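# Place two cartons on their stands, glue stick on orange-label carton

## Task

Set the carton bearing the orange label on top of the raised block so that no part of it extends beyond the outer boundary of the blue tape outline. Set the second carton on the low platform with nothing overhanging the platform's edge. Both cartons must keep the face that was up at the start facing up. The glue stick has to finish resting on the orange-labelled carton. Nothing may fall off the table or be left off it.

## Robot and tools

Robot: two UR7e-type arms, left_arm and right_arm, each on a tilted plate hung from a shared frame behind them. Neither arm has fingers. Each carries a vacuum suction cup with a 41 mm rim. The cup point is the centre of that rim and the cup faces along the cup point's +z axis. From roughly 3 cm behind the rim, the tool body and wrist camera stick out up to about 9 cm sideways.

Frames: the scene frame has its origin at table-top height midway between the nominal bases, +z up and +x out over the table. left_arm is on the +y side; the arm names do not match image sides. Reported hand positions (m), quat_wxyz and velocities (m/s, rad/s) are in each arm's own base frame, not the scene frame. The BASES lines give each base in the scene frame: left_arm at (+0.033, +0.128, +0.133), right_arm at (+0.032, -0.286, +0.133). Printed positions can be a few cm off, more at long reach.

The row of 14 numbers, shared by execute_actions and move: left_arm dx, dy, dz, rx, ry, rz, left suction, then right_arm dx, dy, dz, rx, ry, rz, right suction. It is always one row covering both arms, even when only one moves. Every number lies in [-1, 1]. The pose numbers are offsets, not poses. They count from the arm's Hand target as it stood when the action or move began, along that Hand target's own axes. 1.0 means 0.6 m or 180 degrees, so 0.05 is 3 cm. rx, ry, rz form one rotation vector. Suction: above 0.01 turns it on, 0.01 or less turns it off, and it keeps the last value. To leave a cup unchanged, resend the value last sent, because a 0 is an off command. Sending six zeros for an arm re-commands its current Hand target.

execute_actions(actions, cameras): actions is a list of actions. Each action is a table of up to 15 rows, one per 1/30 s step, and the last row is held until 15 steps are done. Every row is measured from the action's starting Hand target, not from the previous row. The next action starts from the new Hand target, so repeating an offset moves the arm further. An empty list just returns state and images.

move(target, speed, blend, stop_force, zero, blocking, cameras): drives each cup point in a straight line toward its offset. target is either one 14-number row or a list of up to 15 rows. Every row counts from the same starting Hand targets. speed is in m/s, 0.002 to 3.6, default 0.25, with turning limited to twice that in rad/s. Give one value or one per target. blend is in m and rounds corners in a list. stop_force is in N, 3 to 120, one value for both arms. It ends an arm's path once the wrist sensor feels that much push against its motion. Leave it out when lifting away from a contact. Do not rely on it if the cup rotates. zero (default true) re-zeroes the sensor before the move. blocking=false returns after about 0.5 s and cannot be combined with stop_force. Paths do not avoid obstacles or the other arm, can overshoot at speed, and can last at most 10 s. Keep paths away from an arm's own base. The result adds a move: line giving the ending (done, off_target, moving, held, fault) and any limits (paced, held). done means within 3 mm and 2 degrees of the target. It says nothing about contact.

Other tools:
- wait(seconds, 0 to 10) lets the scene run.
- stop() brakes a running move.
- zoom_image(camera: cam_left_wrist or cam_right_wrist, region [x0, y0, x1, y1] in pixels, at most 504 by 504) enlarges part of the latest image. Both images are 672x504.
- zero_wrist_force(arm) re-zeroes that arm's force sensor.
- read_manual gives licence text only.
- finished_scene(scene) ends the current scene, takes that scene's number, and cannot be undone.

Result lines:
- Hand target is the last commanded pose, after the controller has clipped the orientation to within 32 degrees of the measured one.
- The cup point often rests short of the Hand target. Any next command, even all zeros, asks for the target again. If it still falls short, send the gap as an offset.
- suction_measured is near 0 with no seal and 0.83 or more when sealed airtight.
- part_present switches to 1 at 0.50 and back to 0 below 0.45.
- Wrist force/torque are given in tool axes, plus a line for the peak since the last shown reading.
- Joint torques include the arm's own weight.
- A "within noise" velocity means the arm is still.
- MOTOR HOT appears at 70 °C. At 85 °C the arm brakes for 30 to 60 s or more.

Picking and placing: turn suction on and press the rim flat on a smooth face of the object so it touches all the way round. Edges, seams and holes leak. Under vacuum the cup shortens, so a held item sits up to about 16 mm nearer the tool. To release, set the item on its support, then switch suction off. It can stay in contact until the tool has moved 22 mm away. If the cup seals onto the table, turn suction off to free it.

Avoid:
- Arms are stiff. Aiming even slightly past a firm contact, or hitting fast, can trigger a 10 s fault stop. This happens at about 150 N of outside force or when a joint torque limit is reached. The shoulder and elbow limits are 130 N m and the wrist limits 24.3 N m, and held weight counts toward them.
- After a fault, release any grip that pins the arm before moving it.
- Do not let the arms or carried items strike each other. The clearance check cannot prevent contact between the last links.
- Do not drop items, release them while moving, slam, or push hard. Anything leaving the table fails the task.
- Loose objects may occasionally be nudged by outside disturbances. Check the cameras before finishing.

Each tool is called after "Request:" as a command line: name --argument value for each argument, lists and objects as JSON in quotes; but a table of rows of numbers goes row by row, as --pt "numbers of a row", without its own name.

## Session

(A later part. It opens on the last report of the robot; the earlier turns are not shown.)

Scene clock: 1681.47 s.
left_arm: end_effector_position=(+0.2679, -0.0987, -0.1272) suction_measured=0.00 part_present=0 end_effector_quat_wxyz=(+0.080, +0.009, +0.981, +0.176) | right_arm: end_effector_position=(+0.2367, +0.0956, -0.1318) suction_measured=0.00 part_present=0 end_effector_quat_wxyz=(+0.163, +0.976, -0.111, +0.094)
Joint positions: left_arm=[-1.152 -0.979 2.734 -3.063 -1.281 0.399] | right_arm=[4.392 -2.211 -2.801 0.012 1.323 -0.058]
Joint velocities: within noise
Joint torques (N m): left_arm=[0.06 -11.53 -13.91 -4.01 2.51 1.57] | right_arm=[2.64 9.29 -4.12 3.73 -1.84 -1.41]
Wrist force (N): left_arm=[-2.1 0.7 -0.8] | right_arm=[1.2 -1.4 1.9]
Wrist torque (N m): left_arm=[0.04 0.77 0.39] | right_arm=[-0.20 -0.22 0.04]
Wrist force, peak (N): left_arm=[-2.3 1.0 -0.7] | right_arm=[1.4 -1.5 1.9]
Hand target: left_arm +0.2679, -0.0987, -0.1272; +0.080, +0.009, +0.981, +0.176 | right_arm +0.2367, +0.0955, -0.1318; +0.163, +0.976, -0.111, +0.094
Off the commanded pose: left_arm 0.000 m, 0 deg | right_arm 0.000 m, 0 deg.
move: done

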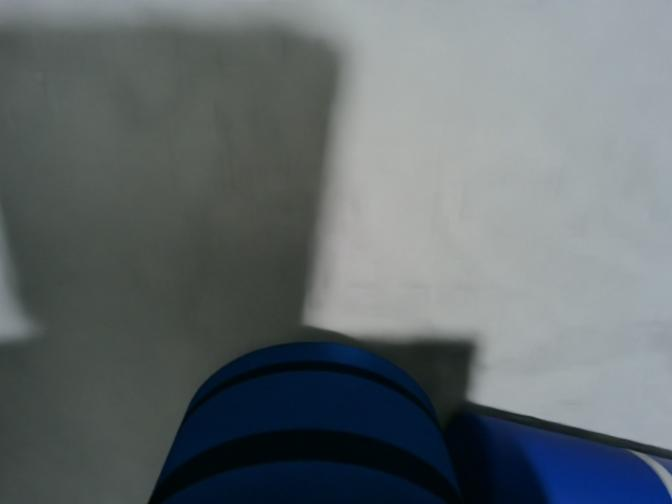

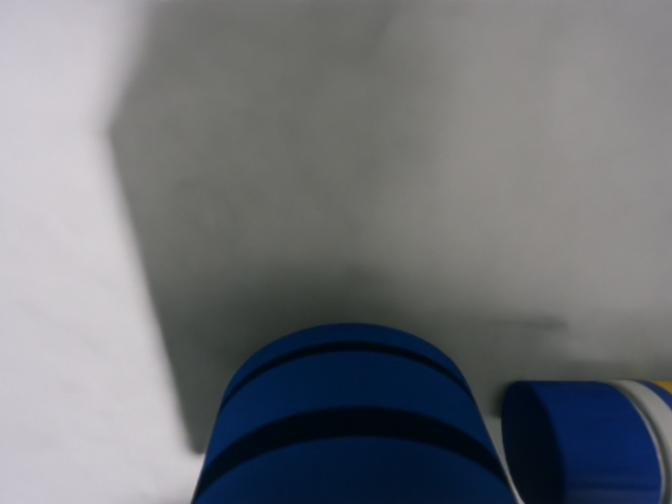

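Request:
move --target '[0.0021,-0.008,0,0,0,0,0,0,0,0,0,0,0,0]' --speed 0.006 --stop_force 4

Request:
move --target '[0,0,0,0,0,0,0,0.0007,-0.027,0,0,0,0,0]' --speed 0.006 --stop_force 4

Scene clock: 1689.03 s.
left_arm: end_effector_position=(+0.2667, -0.1032, -0.1290) suction_measured=0.00 part_present=0 end_effector_quat_wxyz=(+0.080, +0.009, +0.981, +0.176) | right_arm: end_effector_position=(+0.2367, +0.0955, -0.1318) suction_measured=0.00 part_present=0 end_effector_quat_wxyz=(+0.163, +0.976, -0.111, +0.094)
Joint positions: left_arm=[-1.163 -0.973 2.728 -3.06 -1.284 0.388] | right_arm=[4.392 -2.211 -2.801 0.012 1.323 -0.058]
Joint velocities: within noise
Joint torques (N m): left_arm=[-19.05 -11.49 -14.73 -1.33 -2.39 -2.1] | right_arm=[2.13 9.72 -8.53 3.73 -1.9 -1.08]
Wrist force (N): left_arm=[-2.1 0.7 -0.8] | right_arm=[1.0 -1.4 1.8]
Wrist torque (N m): left_arm=[0.03 0.77 0.39] | right_arm=[-0.20 -0.20 0.04]
Wrist force, peak (N): left_arm=[-2.2 0.9 -0.8] | right_arm=[1.4 -1.4 1.9]
Hand target: left_arm +0.2667, -0.1032, -0.1290; +0.080, +0.009, +0.981, +0.176 | right_arm +0.2367, +0.0955, -0.1318; +0.163, +0.976, -0.111, +0.094
Off the commanded pose: left_arm 0.000 m, 0 deg | right_arm 0.000 m, 0 deg.
move: done

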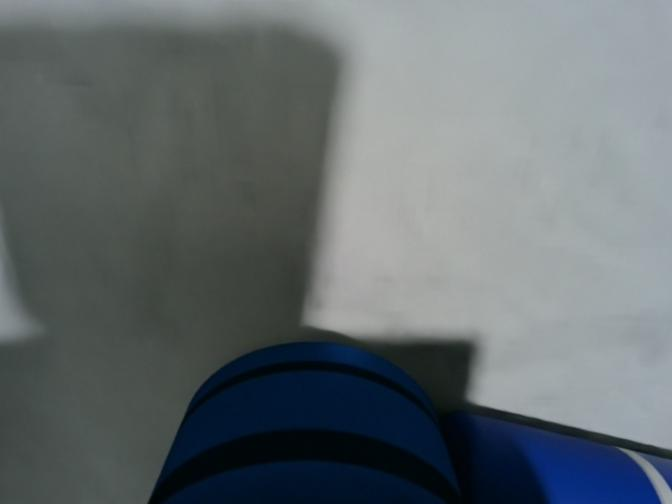

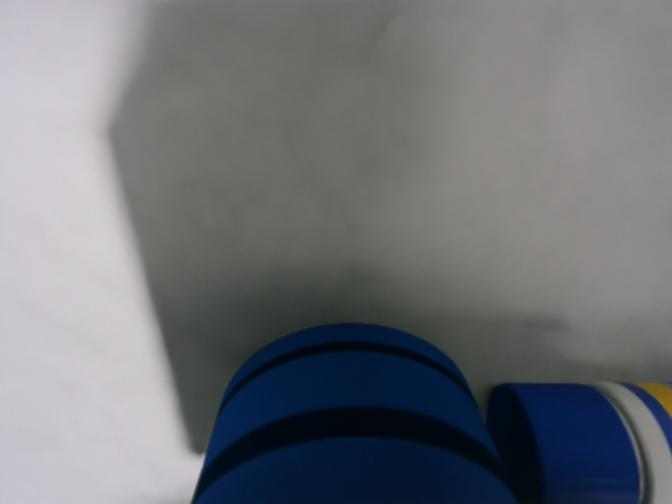

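Scene clock: 1691.57 s.
left_arm: end_effector_position=(+0.2667, -0.1032, -0.1290) suction_measured=0.00 part_present=0 end_effector_quat_wxyz=(+0.080, +0.009, +0.981, +0.176) | right_arm: end_effector_position=(+0.2389, +0.1031, -0.1342) suction_measured=0.00 part_present=0 end_effector_quat_wxyz=(+0.163, +0.976, -0.111, +0.094)
Joint positions: left_arm=[-1.163 -0.973 2.728 -3.06 -1.284 0.388] | right_arm=[4.393 -2.212 -2.78 -0.009 1.323 -0.057]
Joint velocities: within noise
Joint torques (N m): left_arm=[-18.16 -13.01 -14.16 -2.73 -2.41 -2.2] | right_arm=[8.7 18.07 -8.02 4.54 1.36 -0.1]
Wrist force (N): left_arm=[-3.1 4.6 -1.6] | right_arm=[1.1 2.2 1.2]
Wrist torque (N m): left_arm=[0.11 0.80 0.39] | right_arm=[-0.16 -0.21 0.04]
Wrist force, peak (N): left_arm=[-3.2 4.9 -1.4] | right_arm=[1.2 2.9 1.1]
Hand target: left_arm +0.2667, -0.1032, -0.1290; +0.080, +0.009, +0.981, +0.176 | right_arm +0.2389, +0.1031, -0.1342; +0.163, +0.976, -0.111, +0.094 (not the last commanded pose)
Off the commanded pose: left_arm 0.000 m, 0 deg | right_arm 0.008 m, 0 deg.
move: contact (right_arm)

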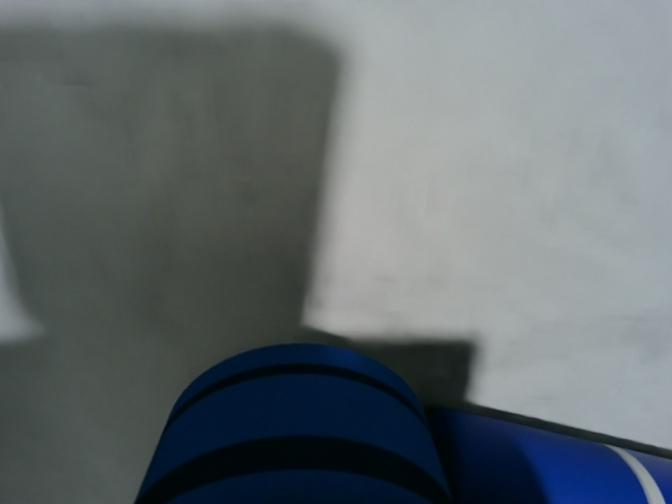

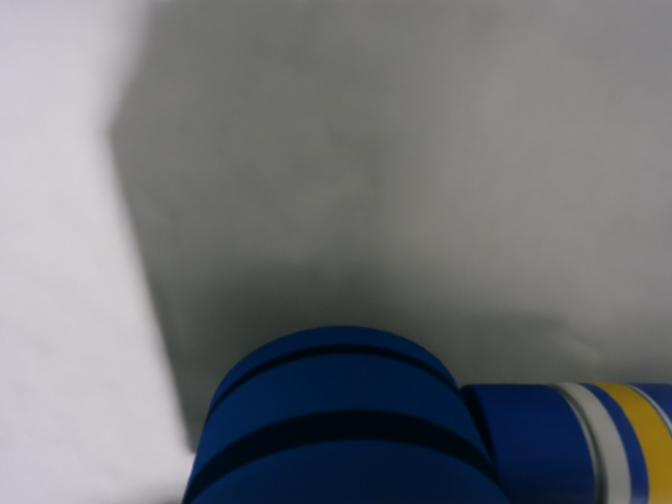

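Request:
move --target '[0,0,0,0,0,0,0,0,-0.005,0,0,0,0,0]' --speed 0.005

Scene clock: 1694.57 s.
left_arm: end_effector_position=(+0.2667, -0.1032, -0.1290) suction_measured=0.00 part_present=0 end_effector_quat_wxyz=(+0.080, +0.009, +0.981, +0.176) | right_arm: end_effector_position=(+0.2396, +0.1058, -0.1350) suction_measured=0.00 part_present=0 end_effector_quat_wxyz=(+0.163, +0.976, -0.111, +0.094)
Joint positions: left_arm=[-1.163 -0.973 2.728 -3.06 -1.284 0.388] | right_arm=[4.394 -2.212 -2.773 -0.015 1.323 -0.056]
Joint velocities: within noise
Joint torques (N m): left_arm=[-18.22 -14.02 -12.26 -4.37 -2.3 -2.18] | right_arm=[18.6 11.55 15.62 1.99 2.17 1.78]
Wrist force (N): left_arm=[-3.9 7.5 -2.1] | right_arm=[1.1 5.7 0.2]
Wrist torque (N m): left_arm=[0.20 0.83 0.40] | right_arm=[-0.10 -0.22 0.04]
Wrist force, peak (N): left_arm=[-3.9 7.5 -2.1] | right_arm=[1.1 5.7 0.2]
Hand target: left_arm +0.2667, -0.1032, -0.1290; +0.080, +0.009, +0.981, +0.176 | right_arm +0.2397, +0.1059, -0.1351; +0.163, +0.976, -0.111, +0.094
Off the commanded pose: left_arm 0.000 m, 0 deg | right_arm 0.000 m, 0 deg.
move: done

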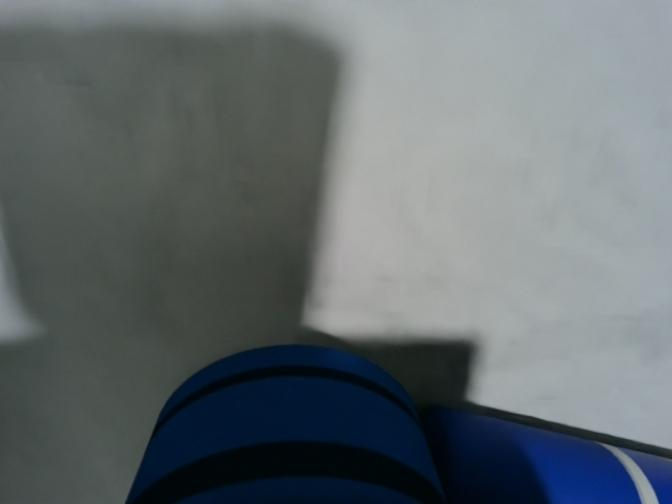

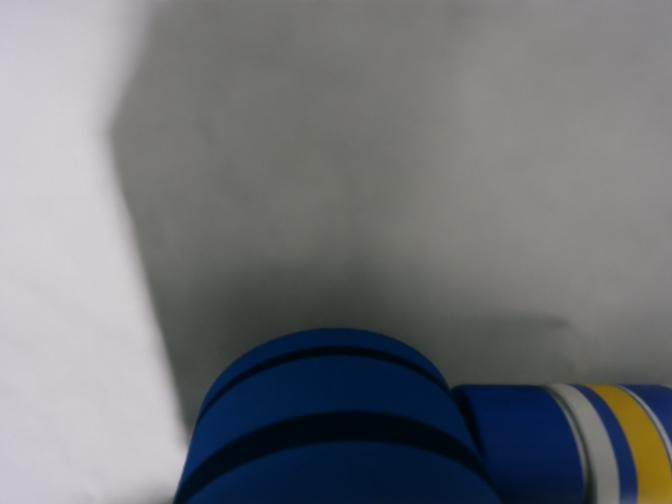

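Request:
move --target '[0,0,0,0,0,0,0,0,-0.0033,0,0,0,0,0]' --speed 0.005 --cameras '[]'

Request:
move --target '[-0.0003,0.0003,-0.0333,0,0,0,0,0,0.0001,-0.0333,0,0,0,0]' --speed 0.015

Scene clock: 1704.37 s.
left_arm: end_effector_position=(+0.2667, -0.1032, -0.1290) suction_measured=0.00 part_present=0 end_effector_quat_wxyz=(+0.080, +0.009, +0.981, +0.176) | right_arm: end_effector_position=(+0.2401, +0.1076, -0.1356) suction_measured=0.00 part_present=0 end_effector_quat_wxyz=(+0.163, +0.976, -0.111, +0.094)
Joint positions: left_arm=[-1.163 -0.973 2.728 -3.06 -1.284 0.388] | right_arm=[4.394 -2.213 -2.768 -0.02 1.323 -0.056]
Joint velocities: within noise
Joint torques (N m): left_arm=[-17.47 -15.04 -10.52 -4.45 -2.3 -2.06] | right_arm=[19.7 12.2 18.49 2.64 2.34 1.53]
Wrist force (N): left_arm=[-4.3 9.5 -3.1] | right_arm=[0.8 7.8 -0.3]
Wrist torque (N m): left_arm=[0.22 0.83 0.39] | right_arm=[-0.10 -0.20 0.04]
Wrist force, peak (N): left_arm=[-4.3 9.5 -3.1] | right_arm=[0.8 7.8 -0.2]
Hand target: left_arm +0.2667, -0.1032, -0.1290; +0.080, +0.009, +0.981, +0.176 | right_arm +0.2402, +0.1077, -0.1357; +0.163, +0.976, -0.111, +0.094
Off the commanded pose: left_arm 0.000 m, 0 deg | right_arm 0.000 m, 0 deg.
move: done
No camera images: "cameras" was empty.

Scene clock: 1706.20 s.
left_arm: end_effector_position=(+0.2637, -0.1099, -0.1105) suction_measured=0.00 part_present=0 end_effector_quat_wxyz=(+0.080, +0.009, +0.981, +0.176) | right_arm: end_effector_position=(+0.2372, +0.1144, -0.1171) suction_measured=0.00 part_present=0 end_effector_quat_wxyz=(+0.163, +0.976, -0.111, +0.094)
Joint positions: left_arm=[-1.183 -1.085 2.729 -2.942 -1.289 0.367] | right_arm=[4.414 -2.089 -2.769 -0.147 1.329 -0.036]
Joint velocities: within noise
Joint torques (N m): left_arm=[-19.25 -22.53 -19.27 -1.91 -3 -2.22] | right_arm=[17.07 22.51 18.37 1.78 2.18 1.43]
Wrist force (N): left_arm=[-2.9 4.3 -0.4] | right_arm=[1.1 2.2 2.1]
Wrist torque (N m): left_arm=[0.09 0.76 0.38] | right_arm=[-0.16 -0.23 0.04]
Wrist force, peak (N): left_arm=[-4.3 9.6 -2.8] | right_arm=[1.0 8.0 -0.5]
Hand target: left_arm +0.2637, -0.1099, -0.1105; +0.080, +0.009, +0.981, +0.176 | right_arm +0.2372, +0.1144, -0.1171; +0.163, +0.976, -0.111, +0.094
Off the commanded pose: left_arm 0.000 m, 0 deg | right_arm 0.000 m, 0 deg.
move: done

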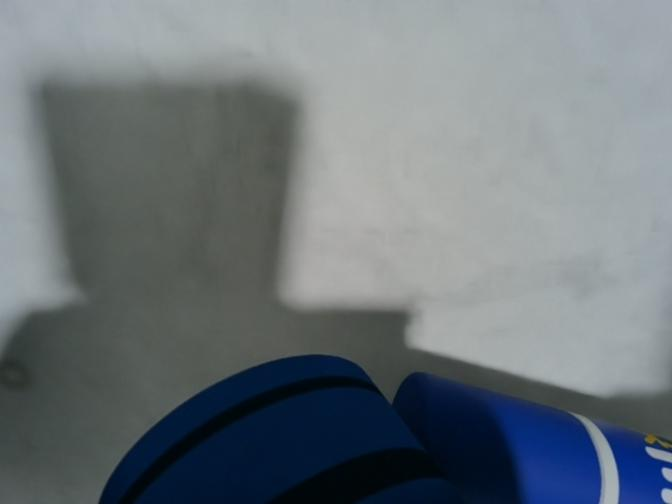

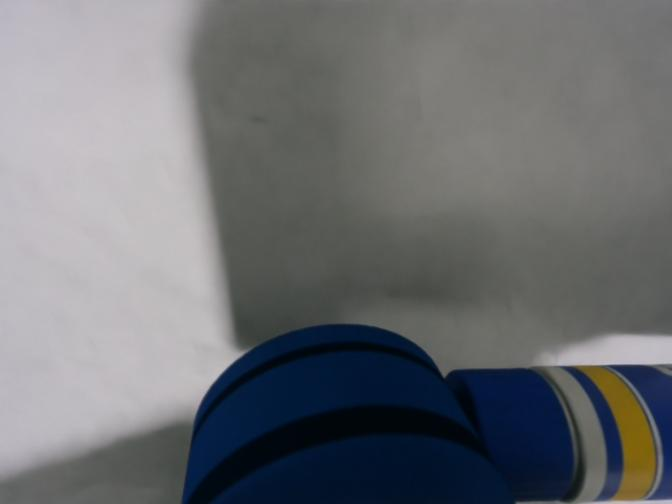

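Request:
zoom_image --camera "cam_left_wrist" --region '[80, 300, 500, 504]'

Request:
zoom_image --camera "cam_right_wrist" --region '[170, 300, 590, 504]'

Scaled by 1.200.

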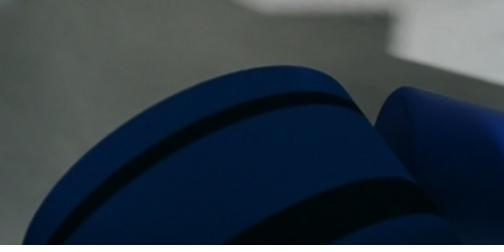

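Scaled by 1.200.

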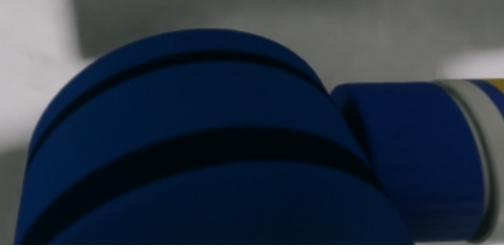

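Request:
move --target '[-0.0005,0.0005,-0.05,0,0,0,0,-0.0001,0.0002,-0.05,0,0,0,0]' --speed 0.015

Scene clock: 1716.93 s.
left_arm: end_effector_position=(+0.2592, -0.1199, -0.0826) suction_measured=0.00 part_present=0 end_effector_quat_wxyz=(+0.080, +0.009, +0.981, +0.176) | right_arm: end_effector_position=(+0.2328, +0.1245, -0.0892) suction_measured=0.00 part_present=0 end_effector_quat_wxyz=(+0.163, +0.976, -0.111, +0.094)
Joint positions: left_arm=[-1.213 -1.252 2.719 -2.758 -1.297 0.338] | right_arm=[4.442 -1.905 -2.759 -0.348 1.337 -0.009]
Joint velocities: within noise
Joint torques (N m): left_arm=[-19 -20.4 -23 -1.89 -3.02 -2.17] | right_arm=[17.08 18.87 23.43 1.72 2.18 1.54]
Wrist force (N): left_arm=[-3.1 4.2 -0.1] | right_arm=[1.1 2.1 2.0]
Wrist torque (N m): left_arm=[0.08 0.82 0.39] | right_arm=[-0.18 -0.22 0.05]
Wrist force, peak (N): left_arm=[-3.3 4.5 -0.1] | right_arm=[1.3 2.3 2.0]
Hand target: left_arm +0.2592, -0.1200, -0.0826; +0.080, +0.009, +0.981, +0.176 | right_arm +0.2327, +0.1245, -0.0892; +0.163, +0.976, -0.111, +0.094
Off the commanded pose: left_arm 0.000 m, 0 deg | right_arm 0.000 m, 0 deg.
move: done

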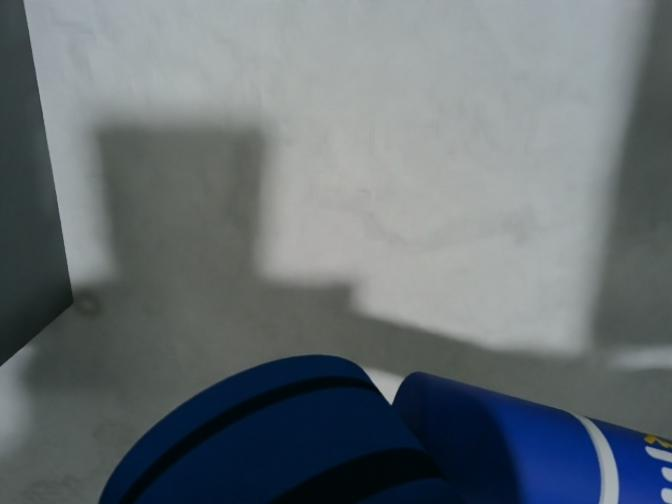

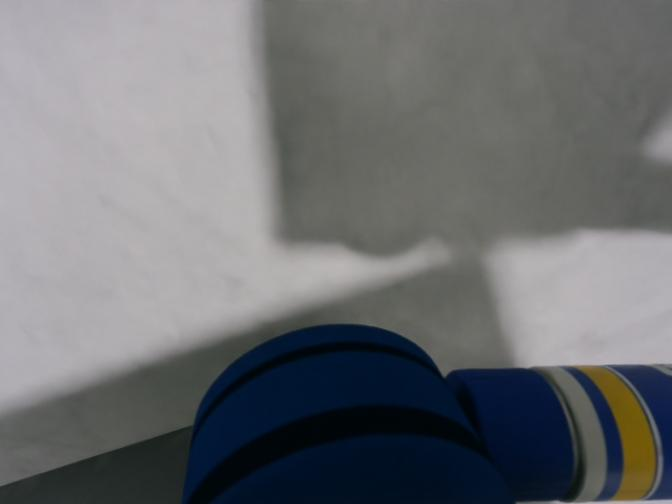

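Request:
move --target '[-0.0013,0.0013,-0.1333,0,0,0,0,-0.0002,0.0005,-0.1333,0,0,0,0]' --speed 0.03

Request:
move --target '[-0.0017,0.0017,-0.175,0,0,0,0,-0.0002,0.0006,-0.175,0,0,0,0]' --speed 0.03

Scene clock: 1722.73 s.
left_arm: end_effector_position=(+0.2472, -0.1468, -0.0082) suction_measured=0.00 part_present=0 end_effector_quat_wxyz=(+0.080, +0.009, +0.981, +0.176) | right_arm: end_effector_position=(+0.2209, +0.1513, -0.0148) suction_measured=0.00 part_present=0 end_effector_quat_wxyz=(+0.163, +0.976, -0.111, +0.094)
Joint positions: left_arm=[-1.285 -1.612 2.636 -2.296 -1.318 0.267] | right_arm=[4.511 -1.513 -2.671 -0.842 1.358 0.058]
Joint velocities: within noise
Joint torques (N m): left_arm=[-17.31 -10.86 -29.77 -2 -2.93 -2.16] | right_arm=[15.47 11.68 32.35 1.63 2.01 1.64]
Wrist force (N): left_arm=[-2.9 4.2 -0.1] | right_arm=[0.9 2.4 1.8]
Wrist torque (N m): left_arm=[0.06 0.76 0.39] | right_arm=[-0.12 -0.24 0.03]
Wrist force, peak (N): left_arm=[-3.3 4.5 -0.2] | right_arm=[1.2 2.6 2.0]
Hand target: left_arm +0.2472, -0.1468, -0.0082; +0.080, +0.009, +0.981, +0.176 | right_arm +0.2208, +0.1513, -0.0148; +0.163, +0.976, -0.111, +0.094
Off the commanded pose: left_arm 0.000 m, 0 deg | right_arm 0.000 m, 0 deg.
move: done

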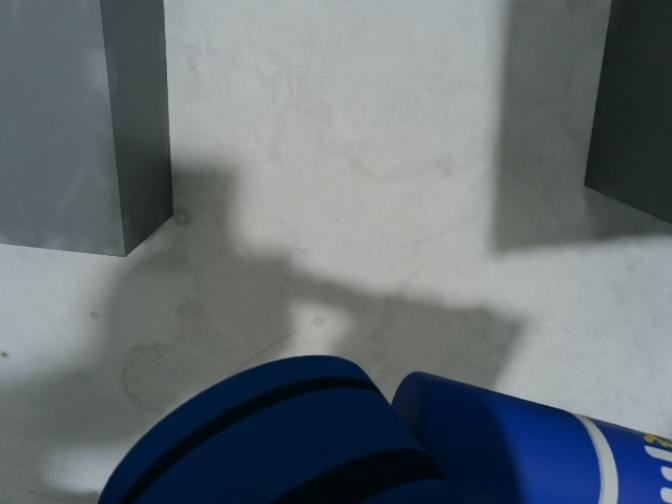

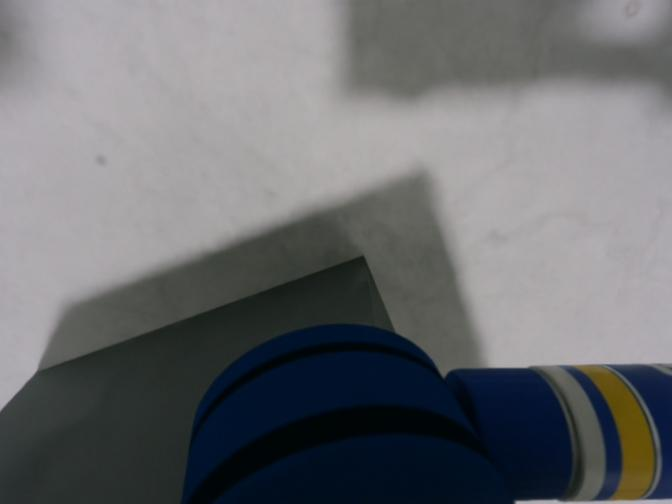

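Scene clock: 1726.73 s.
left_arm: end_effector_position=(+0.2314, -0.1820, +0.0894) suction_measured=0.00 part_present=0 end_effector_quat_wxyz=(+0.080, +0.009, +0.981, +0.176) | right_arm: end_effector_position=(+0.2053, +0.1865, +0.0828) suction_measured=0.00 part_present=0 end_effector_quat_wxyz=(+0.163, +0.976, -0.111, +0.094)
Joint positions: left_arm=[-1.367 -1.854 2.447 -1.845 -1.343 0.186] | right_arm=[4.586 -1.263 -2.475 -1.303 1.382 0.132]
Joint velocities: within noise
Joint torques (N m): left_arm=[-15.95 -4.99 -33.94 -1.99 -2.94 -2.21] | right_arm=[14.04 3.36 39.16 1.6 2.17 1.49]
Wrist force (N): left_arm=[-3.0 4.5 -0.5] | right_arm=[0.7 2.7 2.2]
Wrist torque (N m): left_arm=[0.09 0.77 0.38] | right_arm=[-0.11 -0.19 0.03]
Wrist force, peak (N): left_arm=[-3.2 4.7 -0.3] | right_arm=[1.0 3.1 2.0]
Hand target: left_arm +0.2314, -0.1820, +0.0895; +0.080, +0.009, +0.981, +0.176 | right_arm +0.2053, +0.1865, +0.0829; +0.163, +0.976, -0.111, +0.094
Off the commanded pose: left_arm 0.000 m, 0 deg | right_arm 0.000 m, 0 deg.
move: done

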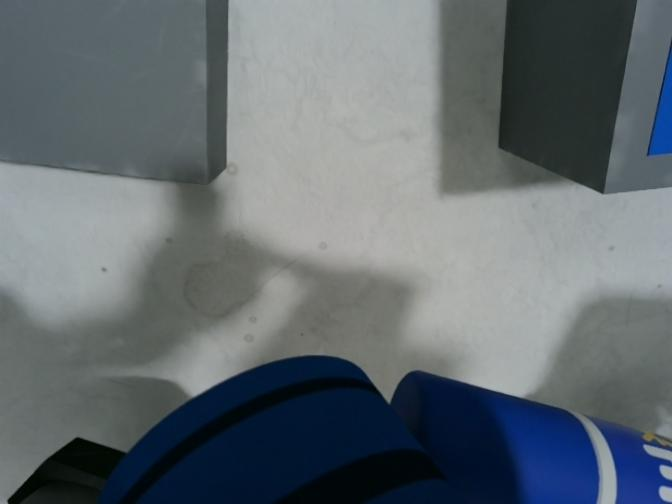

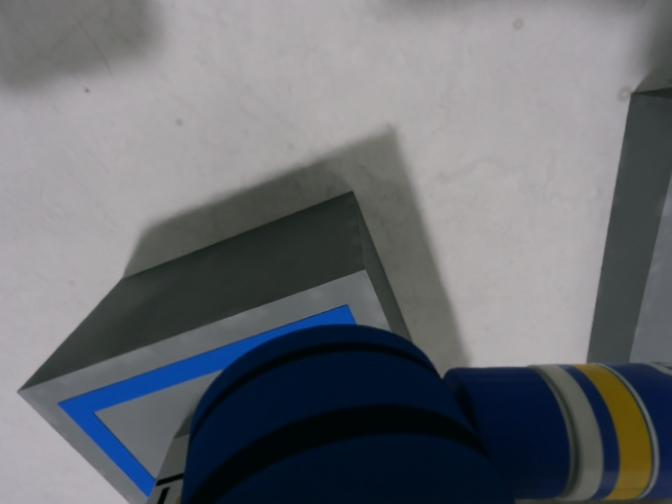

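Request:
move --target '[-0.0887,-0.0824,0,0,0,0,0,0.1059,0.0589,0,0,0,0,0]' --speed 0.03

Scene clock: 1741.37 s.
left_arm: end_effector_position=(+0.2843, -0.2308, +0.0805) suction_measured=0.00 part_present=0 end_effector_quat_wxyz=(+0.080, +0.009, +0.981, +0.176) | right_arm: end_effector_position=(+0.2573, +0.1422, +0.1073) suction_measured=0.00 part_present=0 end_effector_quat_wxyz=(+0.163, +0.976, -0.111, +0.094)
Joint positions: left_arm=[-1.253 -1.625 2.306 -1.961 -1.309 0.298] | right_arm=[4.375 -1.209 -2.446 -1.34 1.318 -0.075]
Joint velocities: within noise
Joint torques (N m): left_arm=[0.95 0.73 -32.33 -5.08 2.02 1.59] | right_arm=[0.12 2.82 36.26 1.64 -1.87 -0.73]
Wrist force (N): left_arm=[-3.1 4.4 -0.3] | right_arm=[1.1 2.4 2.0]
Wrist torque (N m): left_arm=[0.06 0.78 0.38] | right_arm=[-0.17 -0.23 0.05]
Wrist force, peak (N): left_arm=[-3.2 4.6 -0.3] | right_arm=[1.0 2.8 2.1]
Hand target: left_arm +0.2844, -0.2308, +0.0805; +0.080, +0.009, +0.981, +0.176 | right_arm +0.2574, +0.1421, +0.1073; +0.163, +0.976, -0.111, +0.094
Off the commanded pose: left_arm 0.000 m, 0 deg | right_arm 0.000 m, 0 deg.
move: done

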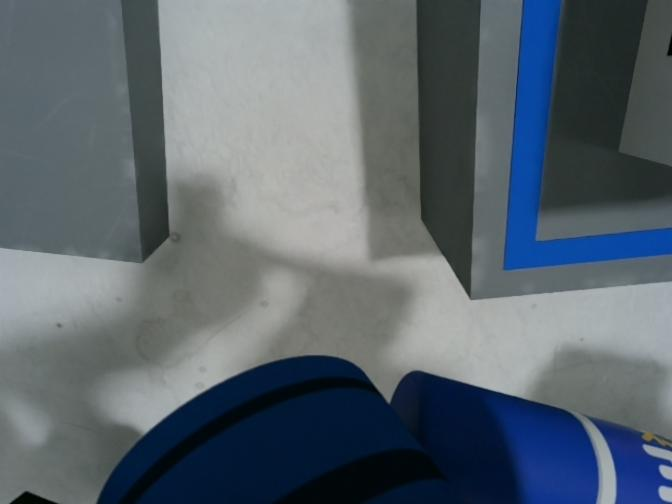

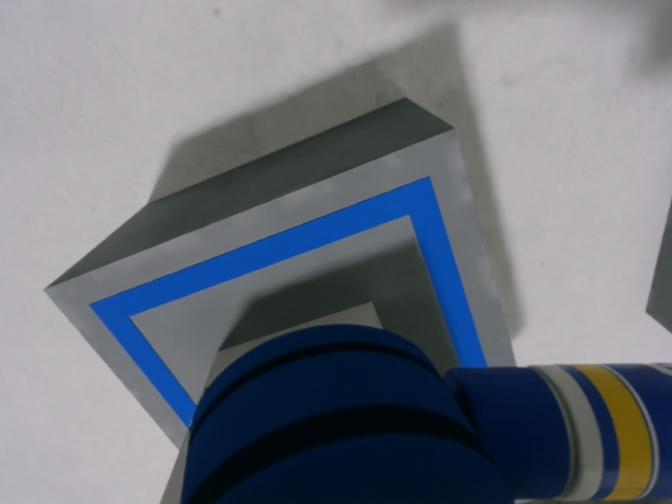

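Request:
move --target '[-0.0887,-0.0824,0,0,0,0,0,0.1059,0.0589,0,0,0,0,0]' --speed 0.03

Scene clock: 1745.47 s.
left_arm: end_effector_position=(+0.3374, -0.2796, +0.0715) suction_measured=0.00 part_present=0 end_effector_quat_wxyz=(+0.080, +0.009, +0.981, +0.176) | right_arm: end_effector_position=(+0.3095, +0.0977, +0.1317) suction_measured=0.00 part_present=0 end_effector_quat_wxyz=(+0.163, +0.976, -0.111, +0.094)
Joint positions: left_arm=[-1.174 -1.435 2.141 -2.008 -1.287 0.377] | right_arm=[4.149 -1.214 -2.391 -1.327 1.261 -0.303]
Joint velocities: within noise
Joint torques (N m): left_arm=[-1.12 -8.51 -31.85 -4.79 1.97 1.54] | right_arm=[0.38 -7.84 36.58 4.67 -1.52 -1.25]
Wrist force (N): left_arm=[-3.0 4.6 -0.3] | right_arm=[0.9 2.7 1.9]
Wrist torque (N m): left_arm=[0.09 0.77 0.38] | right_arm=[-0.10 -0.24 0.05]
Wrist force, peak (N): left_arm=[-3.3 4.6 -0.2] | right_arm=[1.1 3.1 1.9]
Hand target: left_arm +0.3375, -0.2797, +0.0715; +0.080, +0.009, +0.981, +0.176 | right_arm +0.3095, +0.0977, +0.1317; +0.163, +0.976, -0.111, +0.094
Off the commanded pose: left_arm 0.000 m, 0 deg | right_arm 0.000 m, 0 deg.
move: done

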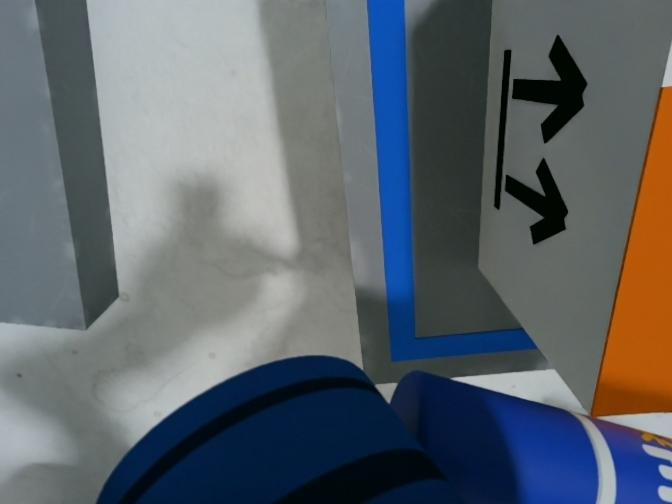

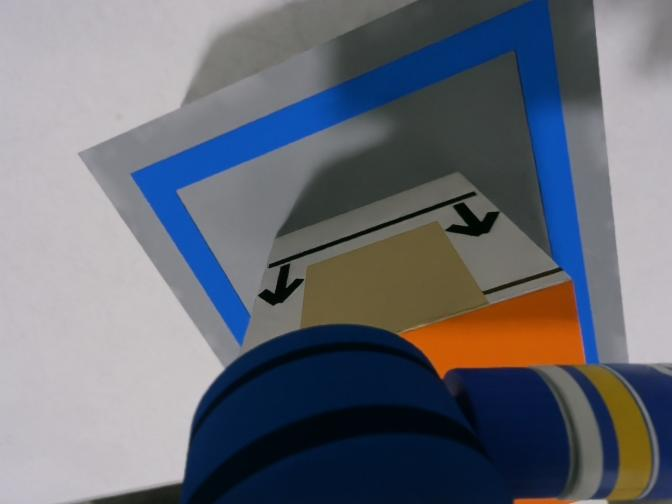

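Request:
move --target '[-0.0922,-0.0765,0,0,0,0,0,0.1078,0.0523,0,0,0,0,0]' --speed 0.03

Scene clock: 1753.17 s.
left_arm: end_effector_position=(+0.3924, -0.3252, +0.0640) suction_measured=0.00 part_present=0 end_effector_quat_wxyz=(+0.080, +0.009, +0.981, +0.176) | right_arm: end_effector_position=(+0.3637, +0.0568, +0.1551) suction_measured=0.00 part_present=0 end_effector_quat_wxyz=(+0.163, +0.976, -0.111, +0.094)
Joint positions: left_arm=[-1.111 -1.272 1.959 -2.007 -1.27 0.441] | right_arm=[3.933 -1.278 -2.306 -1.276 1.222 -0.527]
Joint velocities: within noise
Joint torques (N m): left_arm=[-3.7 -16.95 -32.39 -1.86 2.02 1.48] | right_arm=[-0.88 -4.22 36.49 4.67 -1.64 -1.49]
Wrist force (N): left_arm=[-3.0 4.6 -0.3] | right_arm=[1.1 2.7 1.9]
Wrist torque (N m): left_arm=[0.06 0.74 0.39] | right_arm=[-0.13 -0.26 0.04]
Wrist force, peak (N): left_arm=[-3.4 4.9 -0.5] | right_arm=[1.3 2.9 1.8]
Hand target: left_arm +0.3925, -0.3253, +0.0640; +0.080, +0.009, +0.981, +0.176 | right_arm +0.3638, +0.0567, +0.1551; +0.163, +0.976, -0.111, +0.094
Off the commanded pose: left_arm 0.000 m, 0 deg | right_arm 0.000 m, 0 deg.
move: done

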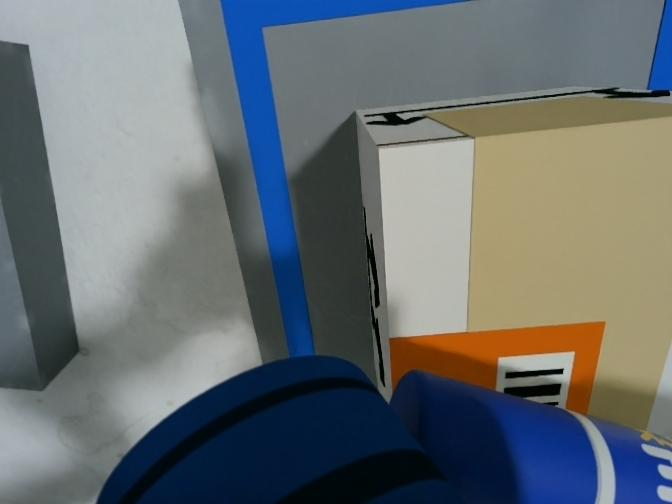

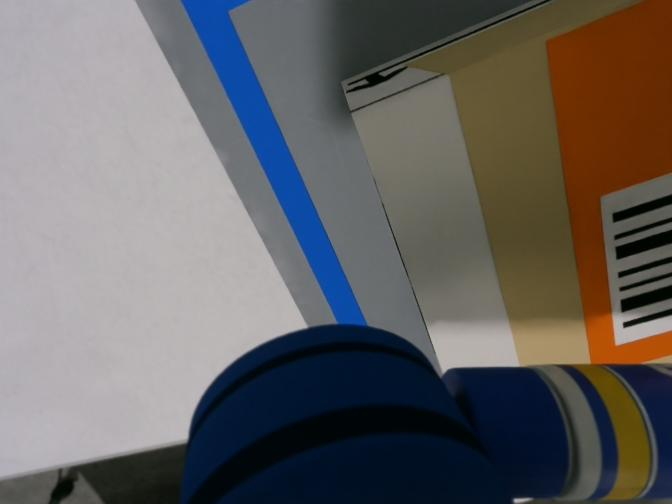

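Request:
move --target '[0.0003,-0.0003,0.03,0,0,0,0,0,-0.0001,0.03,0,0,0,0]' --speed 0.015

Request:
move --target '[0,0,0.0083,0,0,0,0,0,0,0.0083,0,0,0,0]' --speed 0.008

Scene clock: 1762.10 s.
left_arm: end_effector_position=(+0.3952, -0.3193, +0.0474) suction_measured=0.00 part_present=0 end_effector_quat_wxyz=(+0.080, +0.009, +0.981, +0.176) | right_arm: end_effector_position=(+0.3664, +0.0507, +0.1385) suction_measured=0.00 part_present=0 end_effector_quat_wxyz=(+0.163, +0.976, -0.111, +0.094)
Joint positions: left_arm=[-1.101 -1.249 1.984 -2.057 -1.268 0.451] | right_arm=[3.914 -1.303 -2.338 -1.211 1.219 -0.547]
Joint velocities: within noise
Joint torques (N m): left_arm=[-4.15 -17.7 -8.07 -4.92 1.94 1.63] | right_arm=[-1.81 -3.3 9.4 4.7 -1.43 -1.34]
Wrist force (N): left_arm=[-3.1 4.6 -0.3] | right_arm=[1.1 2.6 1.7]
Wrist torque (N m): left_arm=[0.08 0.77 0.39] | right_arm=[-0.15 -0.26 0.05]
Wrist force, peak (N): left_arm=[-3.3 4.8 -0.5] | right_arm=[0.9 2.9 1.9]
Hand target: left_arm +0.3952, -0.3192, +0.0473; +0.080, +0.009, +0.981, +0.176 | right_arm +0.3664, +0.0507, +0.1384; +0.163, +0.976, -0.111, +0.094
Off the commanded pose: left_arm 0.000 m, 0 deg | right_arm 0.000 m, 0 deg.
move: done

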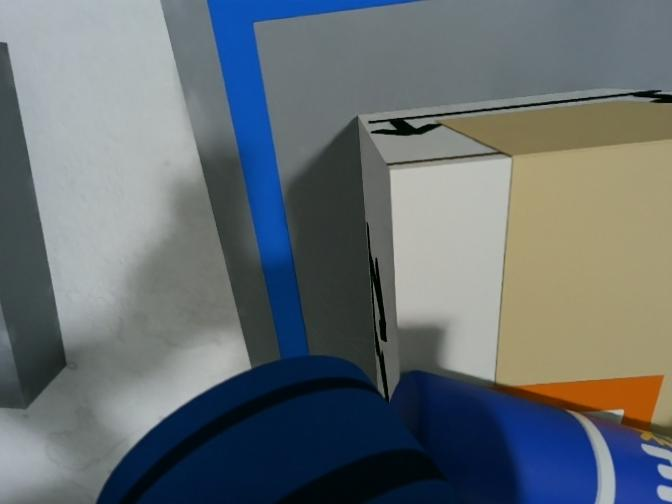

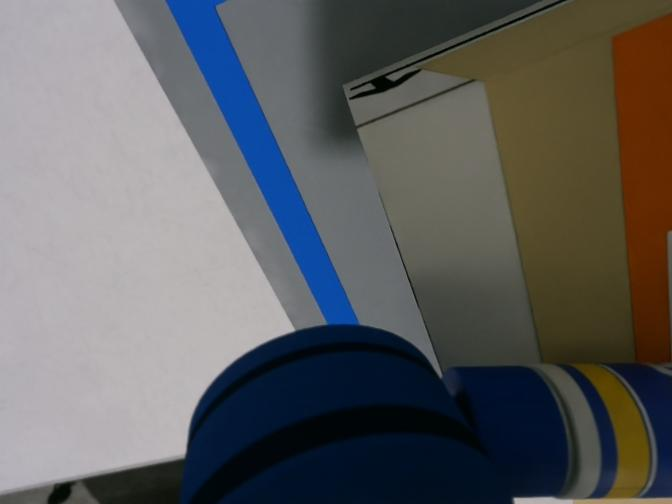

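Scene clock: 1763.03 s.
left_arm: end_effector_position=(+0.3960, -0.3175, +0.0428) suction_measured=0.00 part_present=0 end_effector_quat_wxyz=(+0.080, +0.009, +0.981, +0.176) | right_arm: end_effector_position=(+0.3671, +0.0490, +0.1339) suction_measured=0.00 part_present=0 end_effector_quat_wxyz=(+0.163, +0.976, -0.111, +0.094)
Joint positions: left_arm=[-1.098 -1.242 1.99 -2.071 -1.267 0.454] | right_arm=[3.909 -1.311 -2.347 -1.193 1.218 -0.553]
Joint velocities: within noise
Joint torques (N m): left_arm=[-4.35 -16.3 -7.6 -5.03 1.6 1.67] | right_arm=[0.2 -2.1 11.96 4.74 -1.14 -1.69]
Wrist force (N): left_arm=[-3.3 6.9 -2.9] | right_arm=[1.0 4.4 1.0]
Wrist torque (N m): left_arm=[0.15 0.75 0.39] | right_arm=[-0.11 -0.26 0.05]
Wrist force, peak (N): left_arm=[-3.6 7.3 -2.8] | right_arm=[1.1 4.3 1.1]
Hand target: left_arm +0.3960, -0.3175, +0.0427; +0.080, +0.009, +0.981, +0.176 | right_arm +0.3671, +0.0490, +0.1338; +0.163, +0.976, -0.111, +0.094
Off the commanded pose: left_arm 0.000 m, 0 deg | right_arm 0.000 m, 0 deg.
move: done

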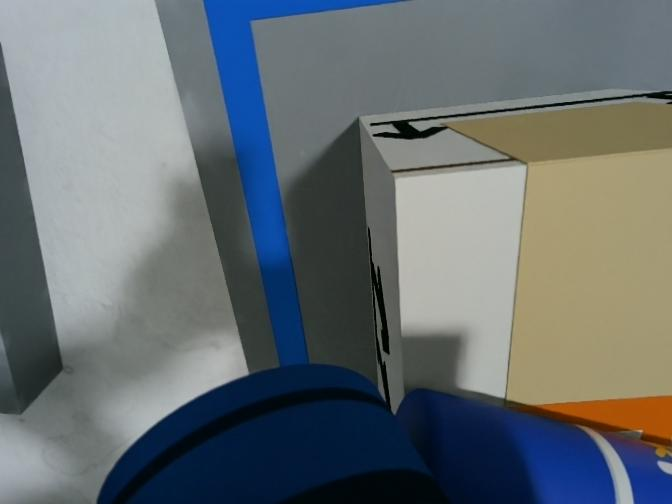

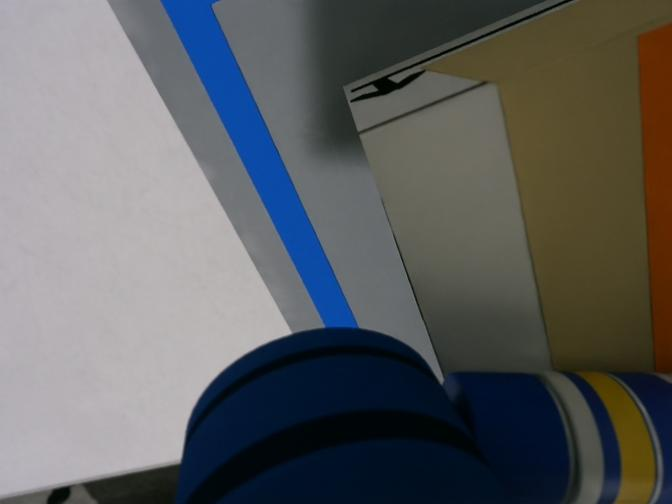

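Request:
move --target '[0,0,0.005,0,0,0,0,0,0,0.005,0,0,0,0]' --speed 0.006

Scene clock: 1766.77 s.
left_arm: end_effector_position=(+0.3965, -0.3165, +0.0400) suction_measured=0.00 part_present=0 end_effector_quat_wxyz=(+0.080, +0.009, +0.981, +0.176) | right_arm: end_effector_position=(+0.3676, +0.0480, +0.1311) suction_measured=0.00 part_present=0 end_effector_quat_wxyz=(+0.163, +0.976, -0.111, +0.094)
Joint positions: left_arm=[-1.096 -1.238 1.994 -2.08 -1.267 0.455] | right_arm=[3.905 -1.316 -2.352 -1.182 1.218 -0.556]
Joint velocities: within noise
Joint torques (N m): left_arm=[-5.82 -14.49 -7.27 -5.01 1.1 1.5] | right_arm=[1.28 -3.93 13.75 5.44 -0.98 -1.31]
Wrist force (N): left_arm=[-4.0 10.1 -4.4] | right_arm=[0.8 6.6 -0.3]
Wrist torque (N m): left_arm=[0.27 0.78 0.38] | right_arm=[-0.08 -0.24 0.05]
Wrist force, peak (N): left_arm=[-4.0 10.1 -4.4] | right_arm=[1.0 6.8 -0.2]
Hand target: left_arm +0.3965, -0.3165, +0.0399; +0.080, +0.009, +0.981, +0.176 | right_arm +0.3676, +0.0480, +0.1310; +0.163, +0.976, -0.111, +0.094
Off the commanded pose: left_arm 0.000 m, 0 deg | right_arm 0.000 m, 0 deg.
move: done

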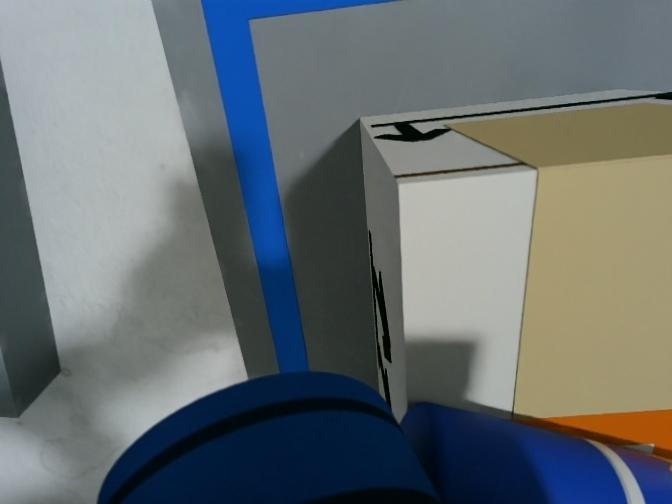

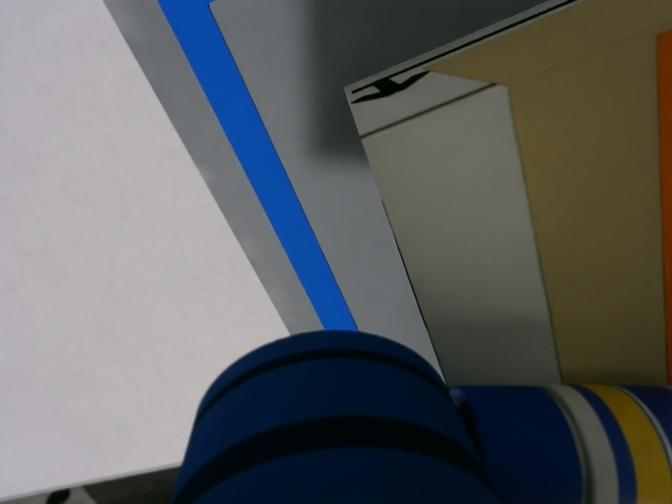

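Request:
move --target '[-0.0044,0.0161,0,0,0,0,0,-0.0004,0.0167,0,0,0,0,0]' --speed 0.004

Scene clock: 1773.33 s.
left_arm: end_effector_position=(+0.3990, -0.3077, +0.0436) suction_measured=0.00 part_present=0 end_effector_quat_wxyz=(+0.080, +0.009, +0.981, +0.176) | right_arm: end_effector_position=(+0.3649, +0.0389, +0.1339) suction_measured=0.00 part_present=0 end_effector_quat_wxyz=(+0.163, +0.976, -0.111, +0.094)
Joint positions: left_arm=[-1.084 -1.254 2.005 -2.079 -1.264 0.468] | right_arm=[3.891 -1.294 -2.36 -1.19 1.216 -0.572]
Joint velocities: within noise
Joint torques (N m): left_arm=[-3.07 -31.62 -7.23 -1.25 2.5 1.37] | right_arm=[-5.3 10.43 10.38 0.82 -2.07 -1.81]
Wrist force (N): left_arm=[-2.2 0.9 -0.8] | right_arm=[1.1 -1.3 1.7]
Wrist torque (N m): left_arm=[0.05 0.78 0.38] | right_arm=[-0.19 -0.25 0.05]
Wrist force, peak (N): left_arm=[-4.3 10.3 -4.5] | right_arm=[0.9 7.1 -0.4]
Hand target: left_arm +0.3990, -0.3075, +0.0437; +0.080, +0.009, +0.981, +0.176 | right_arm +0.3649, +0.0388, +0.1339; +0.163, +0.976, -0.111, +0.094
Off the commanded pose: left_arm 0.000 m, 0 deg | right_arm 0.000 m, 0 deg.
move: done

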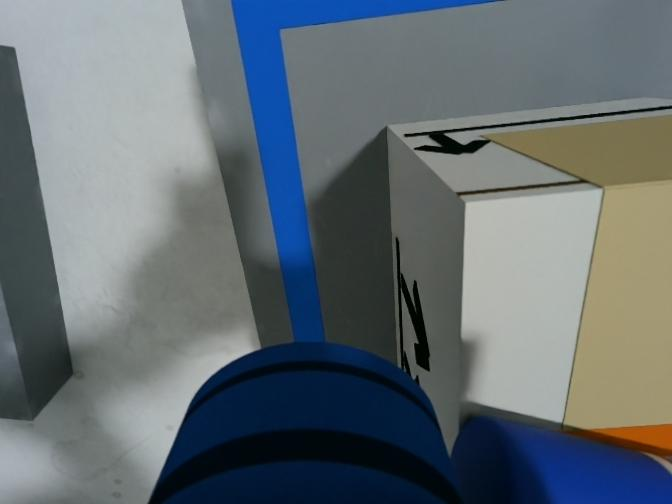

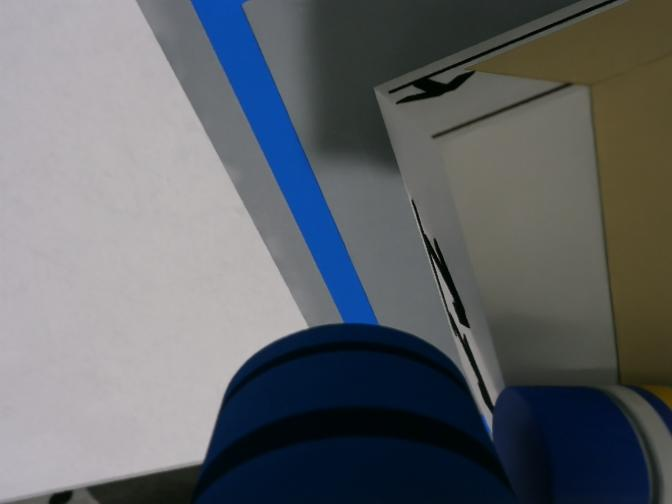

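Request:
move --pt "-0.0066 0.0241 0 0 0 0 0 -0.0006 0.025 0 0 0 0 0" --pt "-0.0066 0.0241 -0.2 0 0 0 0 -0.0006 0.025 -0.2 0 0 0 0" --speed '[0.015,0.06]'

Scene clock: 1778.90 s.
left_arm: end_effector_position=(+0.3836, -0.3354, +0.1602) suction_measured=0.00 part_present=0 end_effector_quat_wxyz=(+0.080, +0.009, +0.981, +0.176) | right_arm: end_effector_position=(+0.3433, +0.0656, +0.2497) suction_measured=0.00 part_present=0 end_effector_quat_wxyz=(+0.163, +0.976, -0.111, +0.094)
Joint positions: left_arm=[-1.134 -1.394 1.826 -1.745 -1.276 0.417] | right_arm=[3.998 -1.152 -2.123 -1.607 1.232 -0.459]
Joint velocities: within noise
Joint torques (N m): left_arm=[-20.48 -26.49 -33.15 -1.07 -2.56 -2.08] | right_arm=[10.87 5.56 35.37 0.64 2.24 1.73]
Wrist force (N): left_arm=[-1.9 0.8 -0.6] | right_arm=[1.1 -1.3 1.8]
Wrist torque (N m): left_arm=[0.05 0.75 0.39] | right_arm=[-0.17 -0.24 0.05]
Wrist force, peak (N): left_arm=[-2.2 1.1 -0.7] | right_arm=[1.4 -1.3 2.1]
Hand target: left_arm +0.3836, -0.3355, +0.1603; +0.080, +0.009, +0.981, +0.176 | right_arm +0.3432, +0.0656, +0.2498; +0.163, +0.976, -0.111, +0.094
Off the commanded pose: left_arm 0.000 m, 0 deg | right_arm 0.000 m, 0 deg.
move: done

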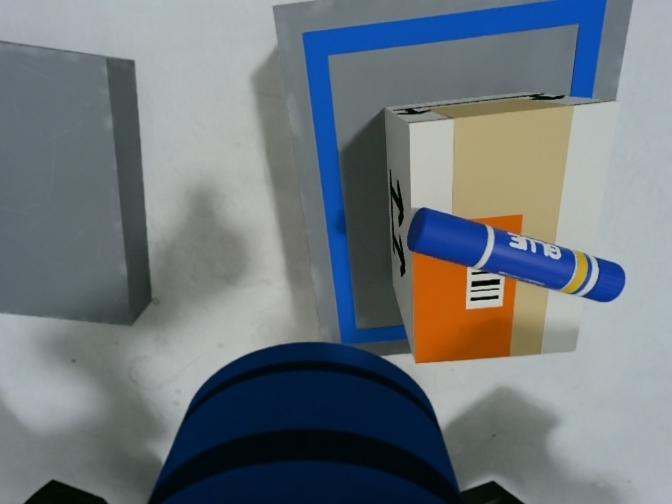

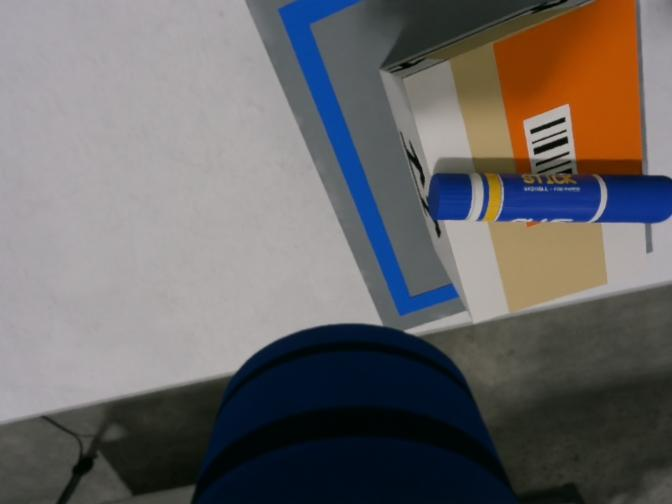

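Request:
zoom_image --camera "cam_right_wrist" --region '[360, 120, 672, 354]'

Request:
zoom_image --camera "cam_left_wrist" --region '[270, 0, 672, 380]'

Scaled by 1.615.

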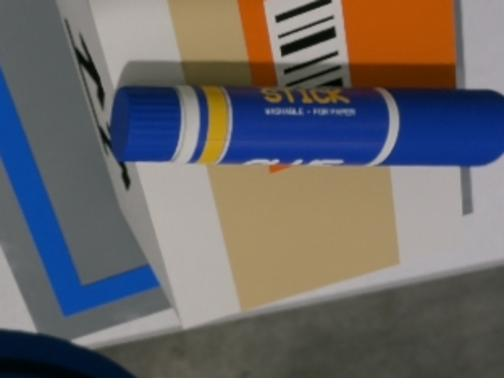

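Scaled by 1.254.

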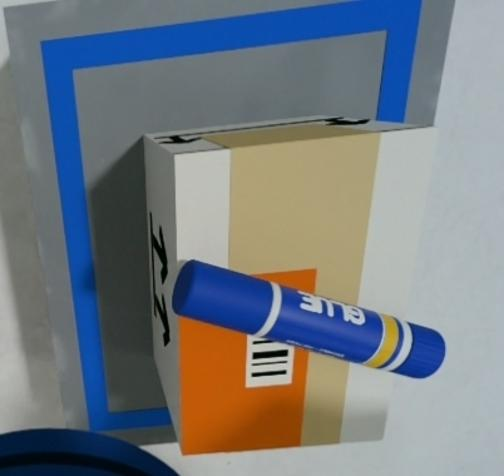

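Request:
finished_scene --scene 1

The scene is finished: the task was done.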